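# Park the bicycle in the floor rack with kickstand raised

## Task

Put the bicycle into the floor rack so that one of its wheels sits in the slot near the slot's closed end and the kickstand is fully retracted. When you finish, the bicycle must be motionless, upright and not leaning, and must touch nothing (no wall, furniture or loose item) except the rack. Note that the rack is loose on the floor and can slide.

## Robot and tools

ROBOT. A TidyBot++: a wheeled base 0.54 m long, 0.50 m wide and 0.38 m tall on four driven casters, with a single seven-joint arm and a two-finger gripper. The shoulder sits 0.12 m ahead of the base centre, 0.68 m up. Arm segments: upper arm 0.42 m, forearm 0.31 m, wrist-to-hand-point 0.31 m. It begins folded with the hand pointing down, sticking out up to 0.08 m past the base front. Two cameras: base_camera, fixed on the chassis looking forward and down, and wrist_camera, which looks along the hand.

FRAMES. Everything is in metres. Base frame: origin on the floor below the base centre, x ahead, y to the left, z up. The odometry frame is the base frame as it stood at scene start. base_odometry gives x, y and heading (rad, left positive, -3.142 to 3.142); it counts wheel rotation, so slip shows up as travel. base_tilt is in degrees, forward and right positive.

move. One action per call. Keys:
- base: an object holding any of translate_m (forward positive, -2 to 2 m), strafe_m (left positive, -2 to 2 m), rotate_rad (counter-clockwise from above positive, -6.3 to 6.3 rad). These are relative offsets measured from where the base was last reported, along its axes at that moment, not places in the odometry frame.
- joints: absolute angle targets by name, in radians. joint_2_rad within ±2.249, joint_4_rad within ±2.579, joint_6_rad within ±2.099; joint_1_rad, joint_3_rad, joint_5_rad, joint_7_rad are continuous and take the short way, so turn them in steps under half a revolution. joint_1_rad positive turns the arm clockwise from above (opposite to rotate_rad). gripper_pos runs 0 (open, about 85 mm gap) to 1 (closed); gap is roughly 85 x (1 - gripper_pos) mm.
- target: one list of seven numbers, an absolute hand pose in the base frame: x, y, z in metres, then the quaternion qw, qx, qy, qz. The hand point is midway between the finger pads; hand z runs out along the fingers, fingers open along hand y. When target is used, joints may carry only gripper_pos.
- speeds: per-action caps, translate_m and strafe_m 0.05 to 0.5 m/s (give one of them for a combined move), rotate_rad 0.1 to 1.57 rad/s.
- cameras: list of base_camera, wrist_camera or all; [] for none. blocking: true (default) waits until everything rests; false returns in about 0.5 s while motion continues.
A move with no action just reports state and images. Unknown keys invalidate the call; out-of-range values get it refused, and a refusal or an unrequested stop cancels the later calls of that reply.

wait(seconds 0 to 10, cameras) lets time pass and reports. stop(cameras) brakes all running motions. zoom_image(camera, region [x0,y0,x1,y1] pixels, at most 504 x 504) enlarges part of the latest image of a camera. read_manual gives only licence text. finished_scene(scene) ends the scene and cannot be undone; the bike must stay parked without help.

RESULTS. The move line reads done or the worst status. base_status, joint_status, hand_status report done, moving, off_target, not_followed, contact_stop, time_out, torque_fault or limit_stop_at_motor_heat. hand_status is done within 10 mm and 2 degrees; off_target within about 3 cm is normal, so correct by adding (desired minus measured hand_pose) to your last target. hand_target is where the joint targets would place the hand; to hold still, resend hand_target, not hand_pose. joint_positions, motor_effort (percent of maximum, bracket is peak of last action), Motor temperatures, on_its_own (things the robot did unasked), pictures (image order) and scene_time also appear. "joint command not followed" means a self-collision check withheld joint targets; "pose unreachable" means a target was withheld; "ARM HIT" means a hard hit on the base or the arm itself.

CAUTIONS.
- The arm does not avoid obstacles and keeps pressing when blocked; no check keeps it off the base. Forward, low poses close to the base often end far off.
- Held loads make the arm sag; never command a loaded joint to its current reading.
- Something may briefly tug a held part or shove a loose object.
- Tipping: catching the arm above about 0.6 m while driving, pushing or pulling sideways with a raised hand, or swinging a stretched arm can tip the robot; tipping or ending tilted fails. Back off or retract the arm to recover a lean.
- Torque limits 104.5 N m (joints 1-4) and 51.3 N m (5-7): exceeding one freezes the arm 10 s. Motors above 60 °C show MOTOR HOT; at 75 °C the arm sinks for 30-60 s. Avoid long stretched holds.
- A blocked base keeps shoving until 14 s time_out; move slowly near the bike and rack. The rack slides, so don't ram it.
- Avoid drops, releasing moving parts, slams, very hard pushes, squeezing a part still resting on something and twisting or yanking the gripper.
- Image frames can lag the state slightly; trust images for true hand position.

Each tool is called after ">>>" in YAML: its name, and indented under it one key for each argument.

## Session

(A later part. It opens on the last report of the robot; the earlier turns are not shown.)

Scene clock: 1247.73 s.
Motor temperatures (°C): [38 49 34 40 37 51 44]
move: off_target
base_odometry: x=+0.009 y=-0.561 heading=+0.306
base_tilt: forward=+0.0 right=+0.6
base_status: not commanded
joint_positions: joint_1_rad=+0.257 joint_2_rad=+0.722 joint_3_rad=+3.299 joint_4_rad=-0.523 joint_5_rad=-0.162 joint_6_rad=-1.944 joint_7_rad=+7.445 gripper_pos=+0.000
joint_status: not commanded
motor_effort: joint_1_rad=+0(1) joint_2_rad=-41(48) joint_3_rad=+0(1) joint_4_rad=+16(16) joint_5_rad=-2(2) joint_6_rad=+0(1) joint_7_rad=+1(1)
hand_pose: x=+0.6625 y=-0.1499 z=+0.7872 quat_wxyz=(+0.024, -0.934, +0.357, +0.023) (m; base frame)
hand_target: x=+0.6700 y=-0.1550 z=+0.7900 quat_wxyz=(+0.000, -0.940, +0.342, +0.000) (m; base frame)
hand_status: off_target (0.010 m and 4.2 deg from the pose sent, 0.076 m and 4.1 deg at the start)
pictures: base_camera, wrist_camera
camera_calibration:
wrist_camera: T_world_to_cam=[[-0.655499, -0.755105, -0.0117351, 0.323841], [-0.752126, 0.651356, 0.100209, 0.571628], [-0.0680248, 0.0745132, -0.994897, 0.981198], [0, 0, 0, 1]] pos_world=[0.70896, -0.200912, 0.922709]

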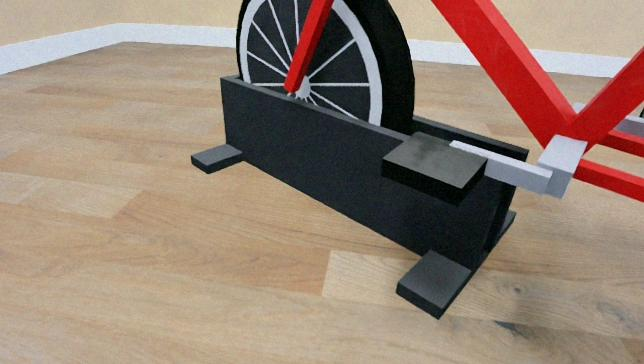

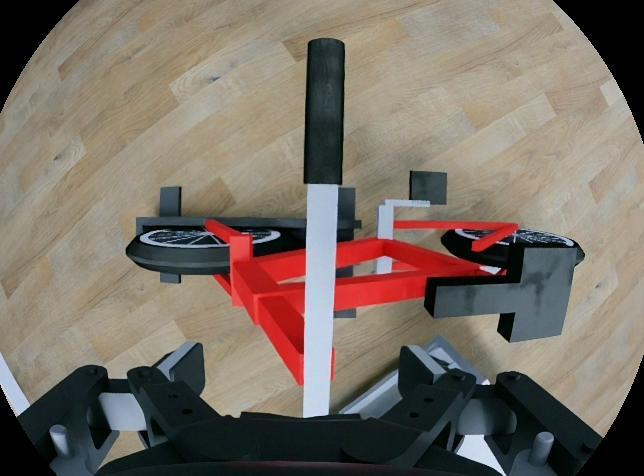

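>>> move:
  joints: {"joint_2_rad": 0.1, "joint_4_rad": -1.5, "joint_6_rad": -1.4, "joint_1_rad": 0.0, "joint_3_rad": 3.14, "joint_5_rad": 0.0}
  cameras: []

>>> move:
  base: {"translate_m": -0.25, "strafe_m": 0.1, "rotate_rad": -0.5}

Scene clock: 1250.37 s.
Motor temperatures (°C): [38 49 34 40 37 51 44]
move: done
base_odometry: x=+0.009 y=-0.561 heading=+0.306
base_tilt: forward=+0.0 right=+0.6
base_status: not commanded
joint_positions: joint_1_rad=+0.019 joint_2_rad=+0.123 joint_3_rad=+3.157 joint_4_rad=-1.487 joint_5_rad=-0.070 joint_6_rad=-1.444 joint_7_rad=+7.445 gripper_pos=+0.000
joint_status: all done
motor_effort: joint_1_rad=+0(2) joint_2_rad=-21(42) joint_3_rad=+0(1) joint_4_rad=+18(18) joint_5_rad=-2(4) joint_6_rad=+1(2) joint_7_rad=+1(1)
hand_pose: x=+0.5127 y=+0.0095 z=+0.7779 quat_wxyz=(+0.041, -0.973, +0.222, -0.037) (m; base frame)
hand_target: x=+0.5191 y=+0.0020 z=+0.7831 quat_wxyz=(+0.014, -0.979, +0.191, -0.069) (m; base frame)
hand_status: not commanded
pictures: none
No camera images: "cameras" was empty.

Scene clock: 1252.20 s.
Motor temperatures (°C): [38 49 34 40 37 51 44]
move: done
base_odometry: x=-0.259 y=-0.541 heading=-0.196
base_tilt: forward=+0.0 right=+0.6
base_status: done
joint_positions: joint_1_rad=+0.011 joint_2_rad=+0.109 joint_3_rad=+3.150 joint_4_rad=-1.490 joint_5_rad=-0.060 joint_6_rad=-1.438 joint_7_rad=+7.445 gripper_pos=+0.000
joint_status: not commanded
motor_effort: joint_1_rad=+0(3) joint_2_rad=-21(25) joint_3_rad=+0(2) joint_4_rad=+17(18) joint_5_rad=-1(3) joint_6_rad=+1(2) joint_7_rad=+1(1)
hand_pose: x=+0.5120 y=+0.0126 z=+0.7821 quat_wxyz=(+0.039, -0.975, +0.214, -0.046) (m; base frame)
hand_target: x=+0.5191 y=+0.0020 z=+0.7831 quat_wxyz=(+0.014, -0.979, +0.191, -0.069) (m; base frame)
hand_status: not commanded
pictures: base_camera, wrist_camera
camera_calibration:
wrist_camera: T_world_to_cam=[[-0.402259, -0.912279, -0.0770439, 0.271213], [-0.913507, 0.405534, -0.032364, 0.542533], [0.0607689, 0.0573614, -0.996502, 0.889279], [0, 0, 0, 1]] pos_world=[0.550665, -0.0236042, 0.924622]

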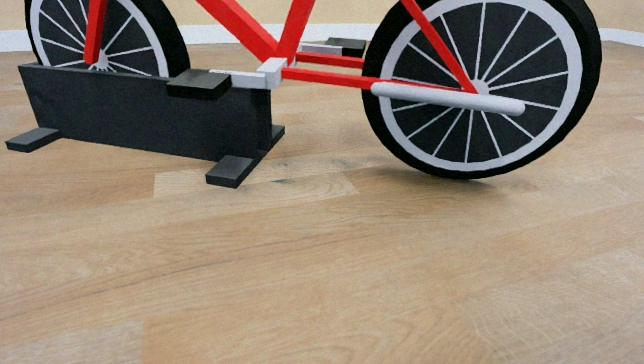

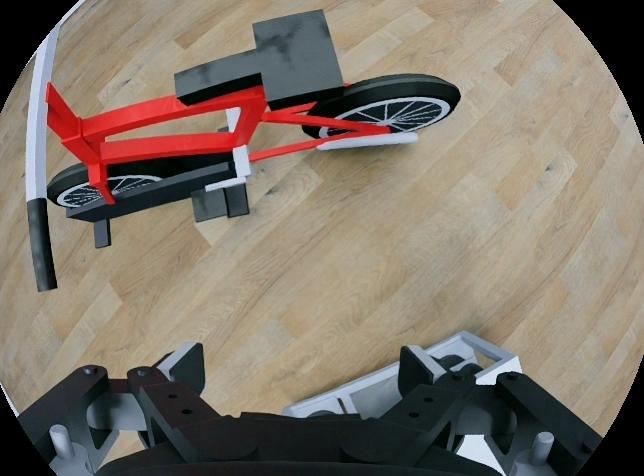

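>>> zoom_image:
  camera: "base_camera"
  region: [250, 20, 610, 190]

>>> zoom_image:
  camera: "base_camera"
  region: [0, 0, 290, 200]

Scaled by 1.400.

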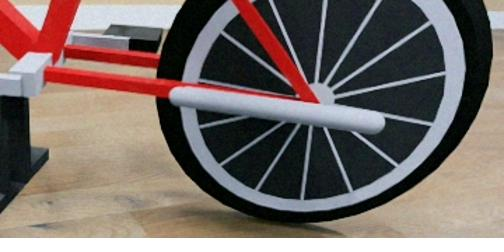

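Scaled by 1.738.

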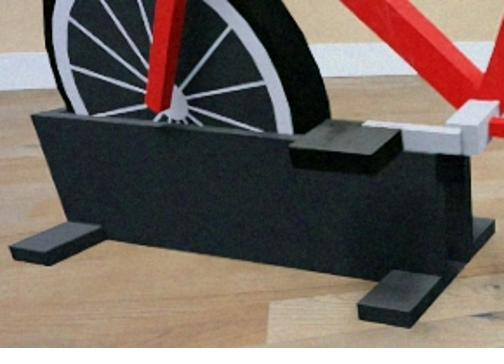

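>>> move:
  base: {"rotate_rad": -0.23}
  cameras: ["base_camera"]

>>> zoom_image:
  camera: "base_camera"
  region: [200, 20, 440, 190]

Scene clock: 1253.97 s.
Motor temperatures (°C): [38 48 34 40 37 51 44]
move: done
base_odometry: x=-0.260 y=-0.541 heading=-0.426
base_tilt: forward=+0.0 right=+0.6
base_status: done
joint_positions: joint_1_rad=+0.008 joint_2_rad=+0.109 joint_3_rad=+3.147 joint_4_rad=-1.490 joint_5_rad=-0.055 joint_6_rad=-1.438 joint_7_rad=+7.445 gripper_pos=+0.000
joint_status: not commanded
motor_effort: joint_1_rad=+0(2) joint_2_rad=-21(21) joint_3_rad=+0(2) joint_4_rad=+17(18) joint_5_rad=-1(4) joint_6_rad=+1(1) joint_7_rad=+1(1)
hand_pose: x=+0.5119 y=+0.0130 z=+0.7820 quat_wxyz=(+0.037, -0.976, +0.212, -0.046) (m; base frame)
hand_target: x=+0.5191 y=+0.0020 z=+0.7831 quat_wxyz=(+0.014, -0.979, +0.191, -0.069) (m; base frame)
hand_status: not commanded
pictures: base_camera

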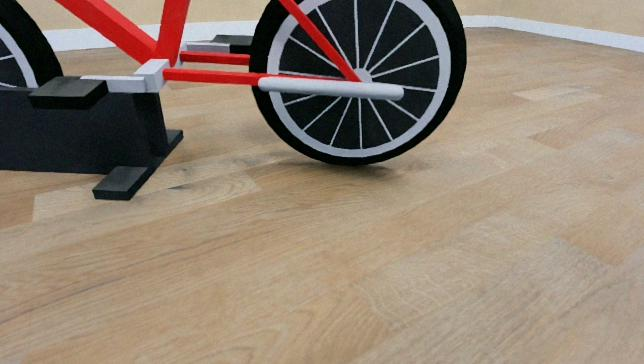

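Scaled by 2.100.

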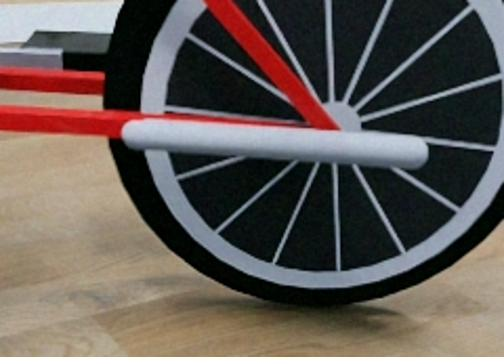

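>>> finished_scene:
  scene: 1

The scene is finished: the task was done.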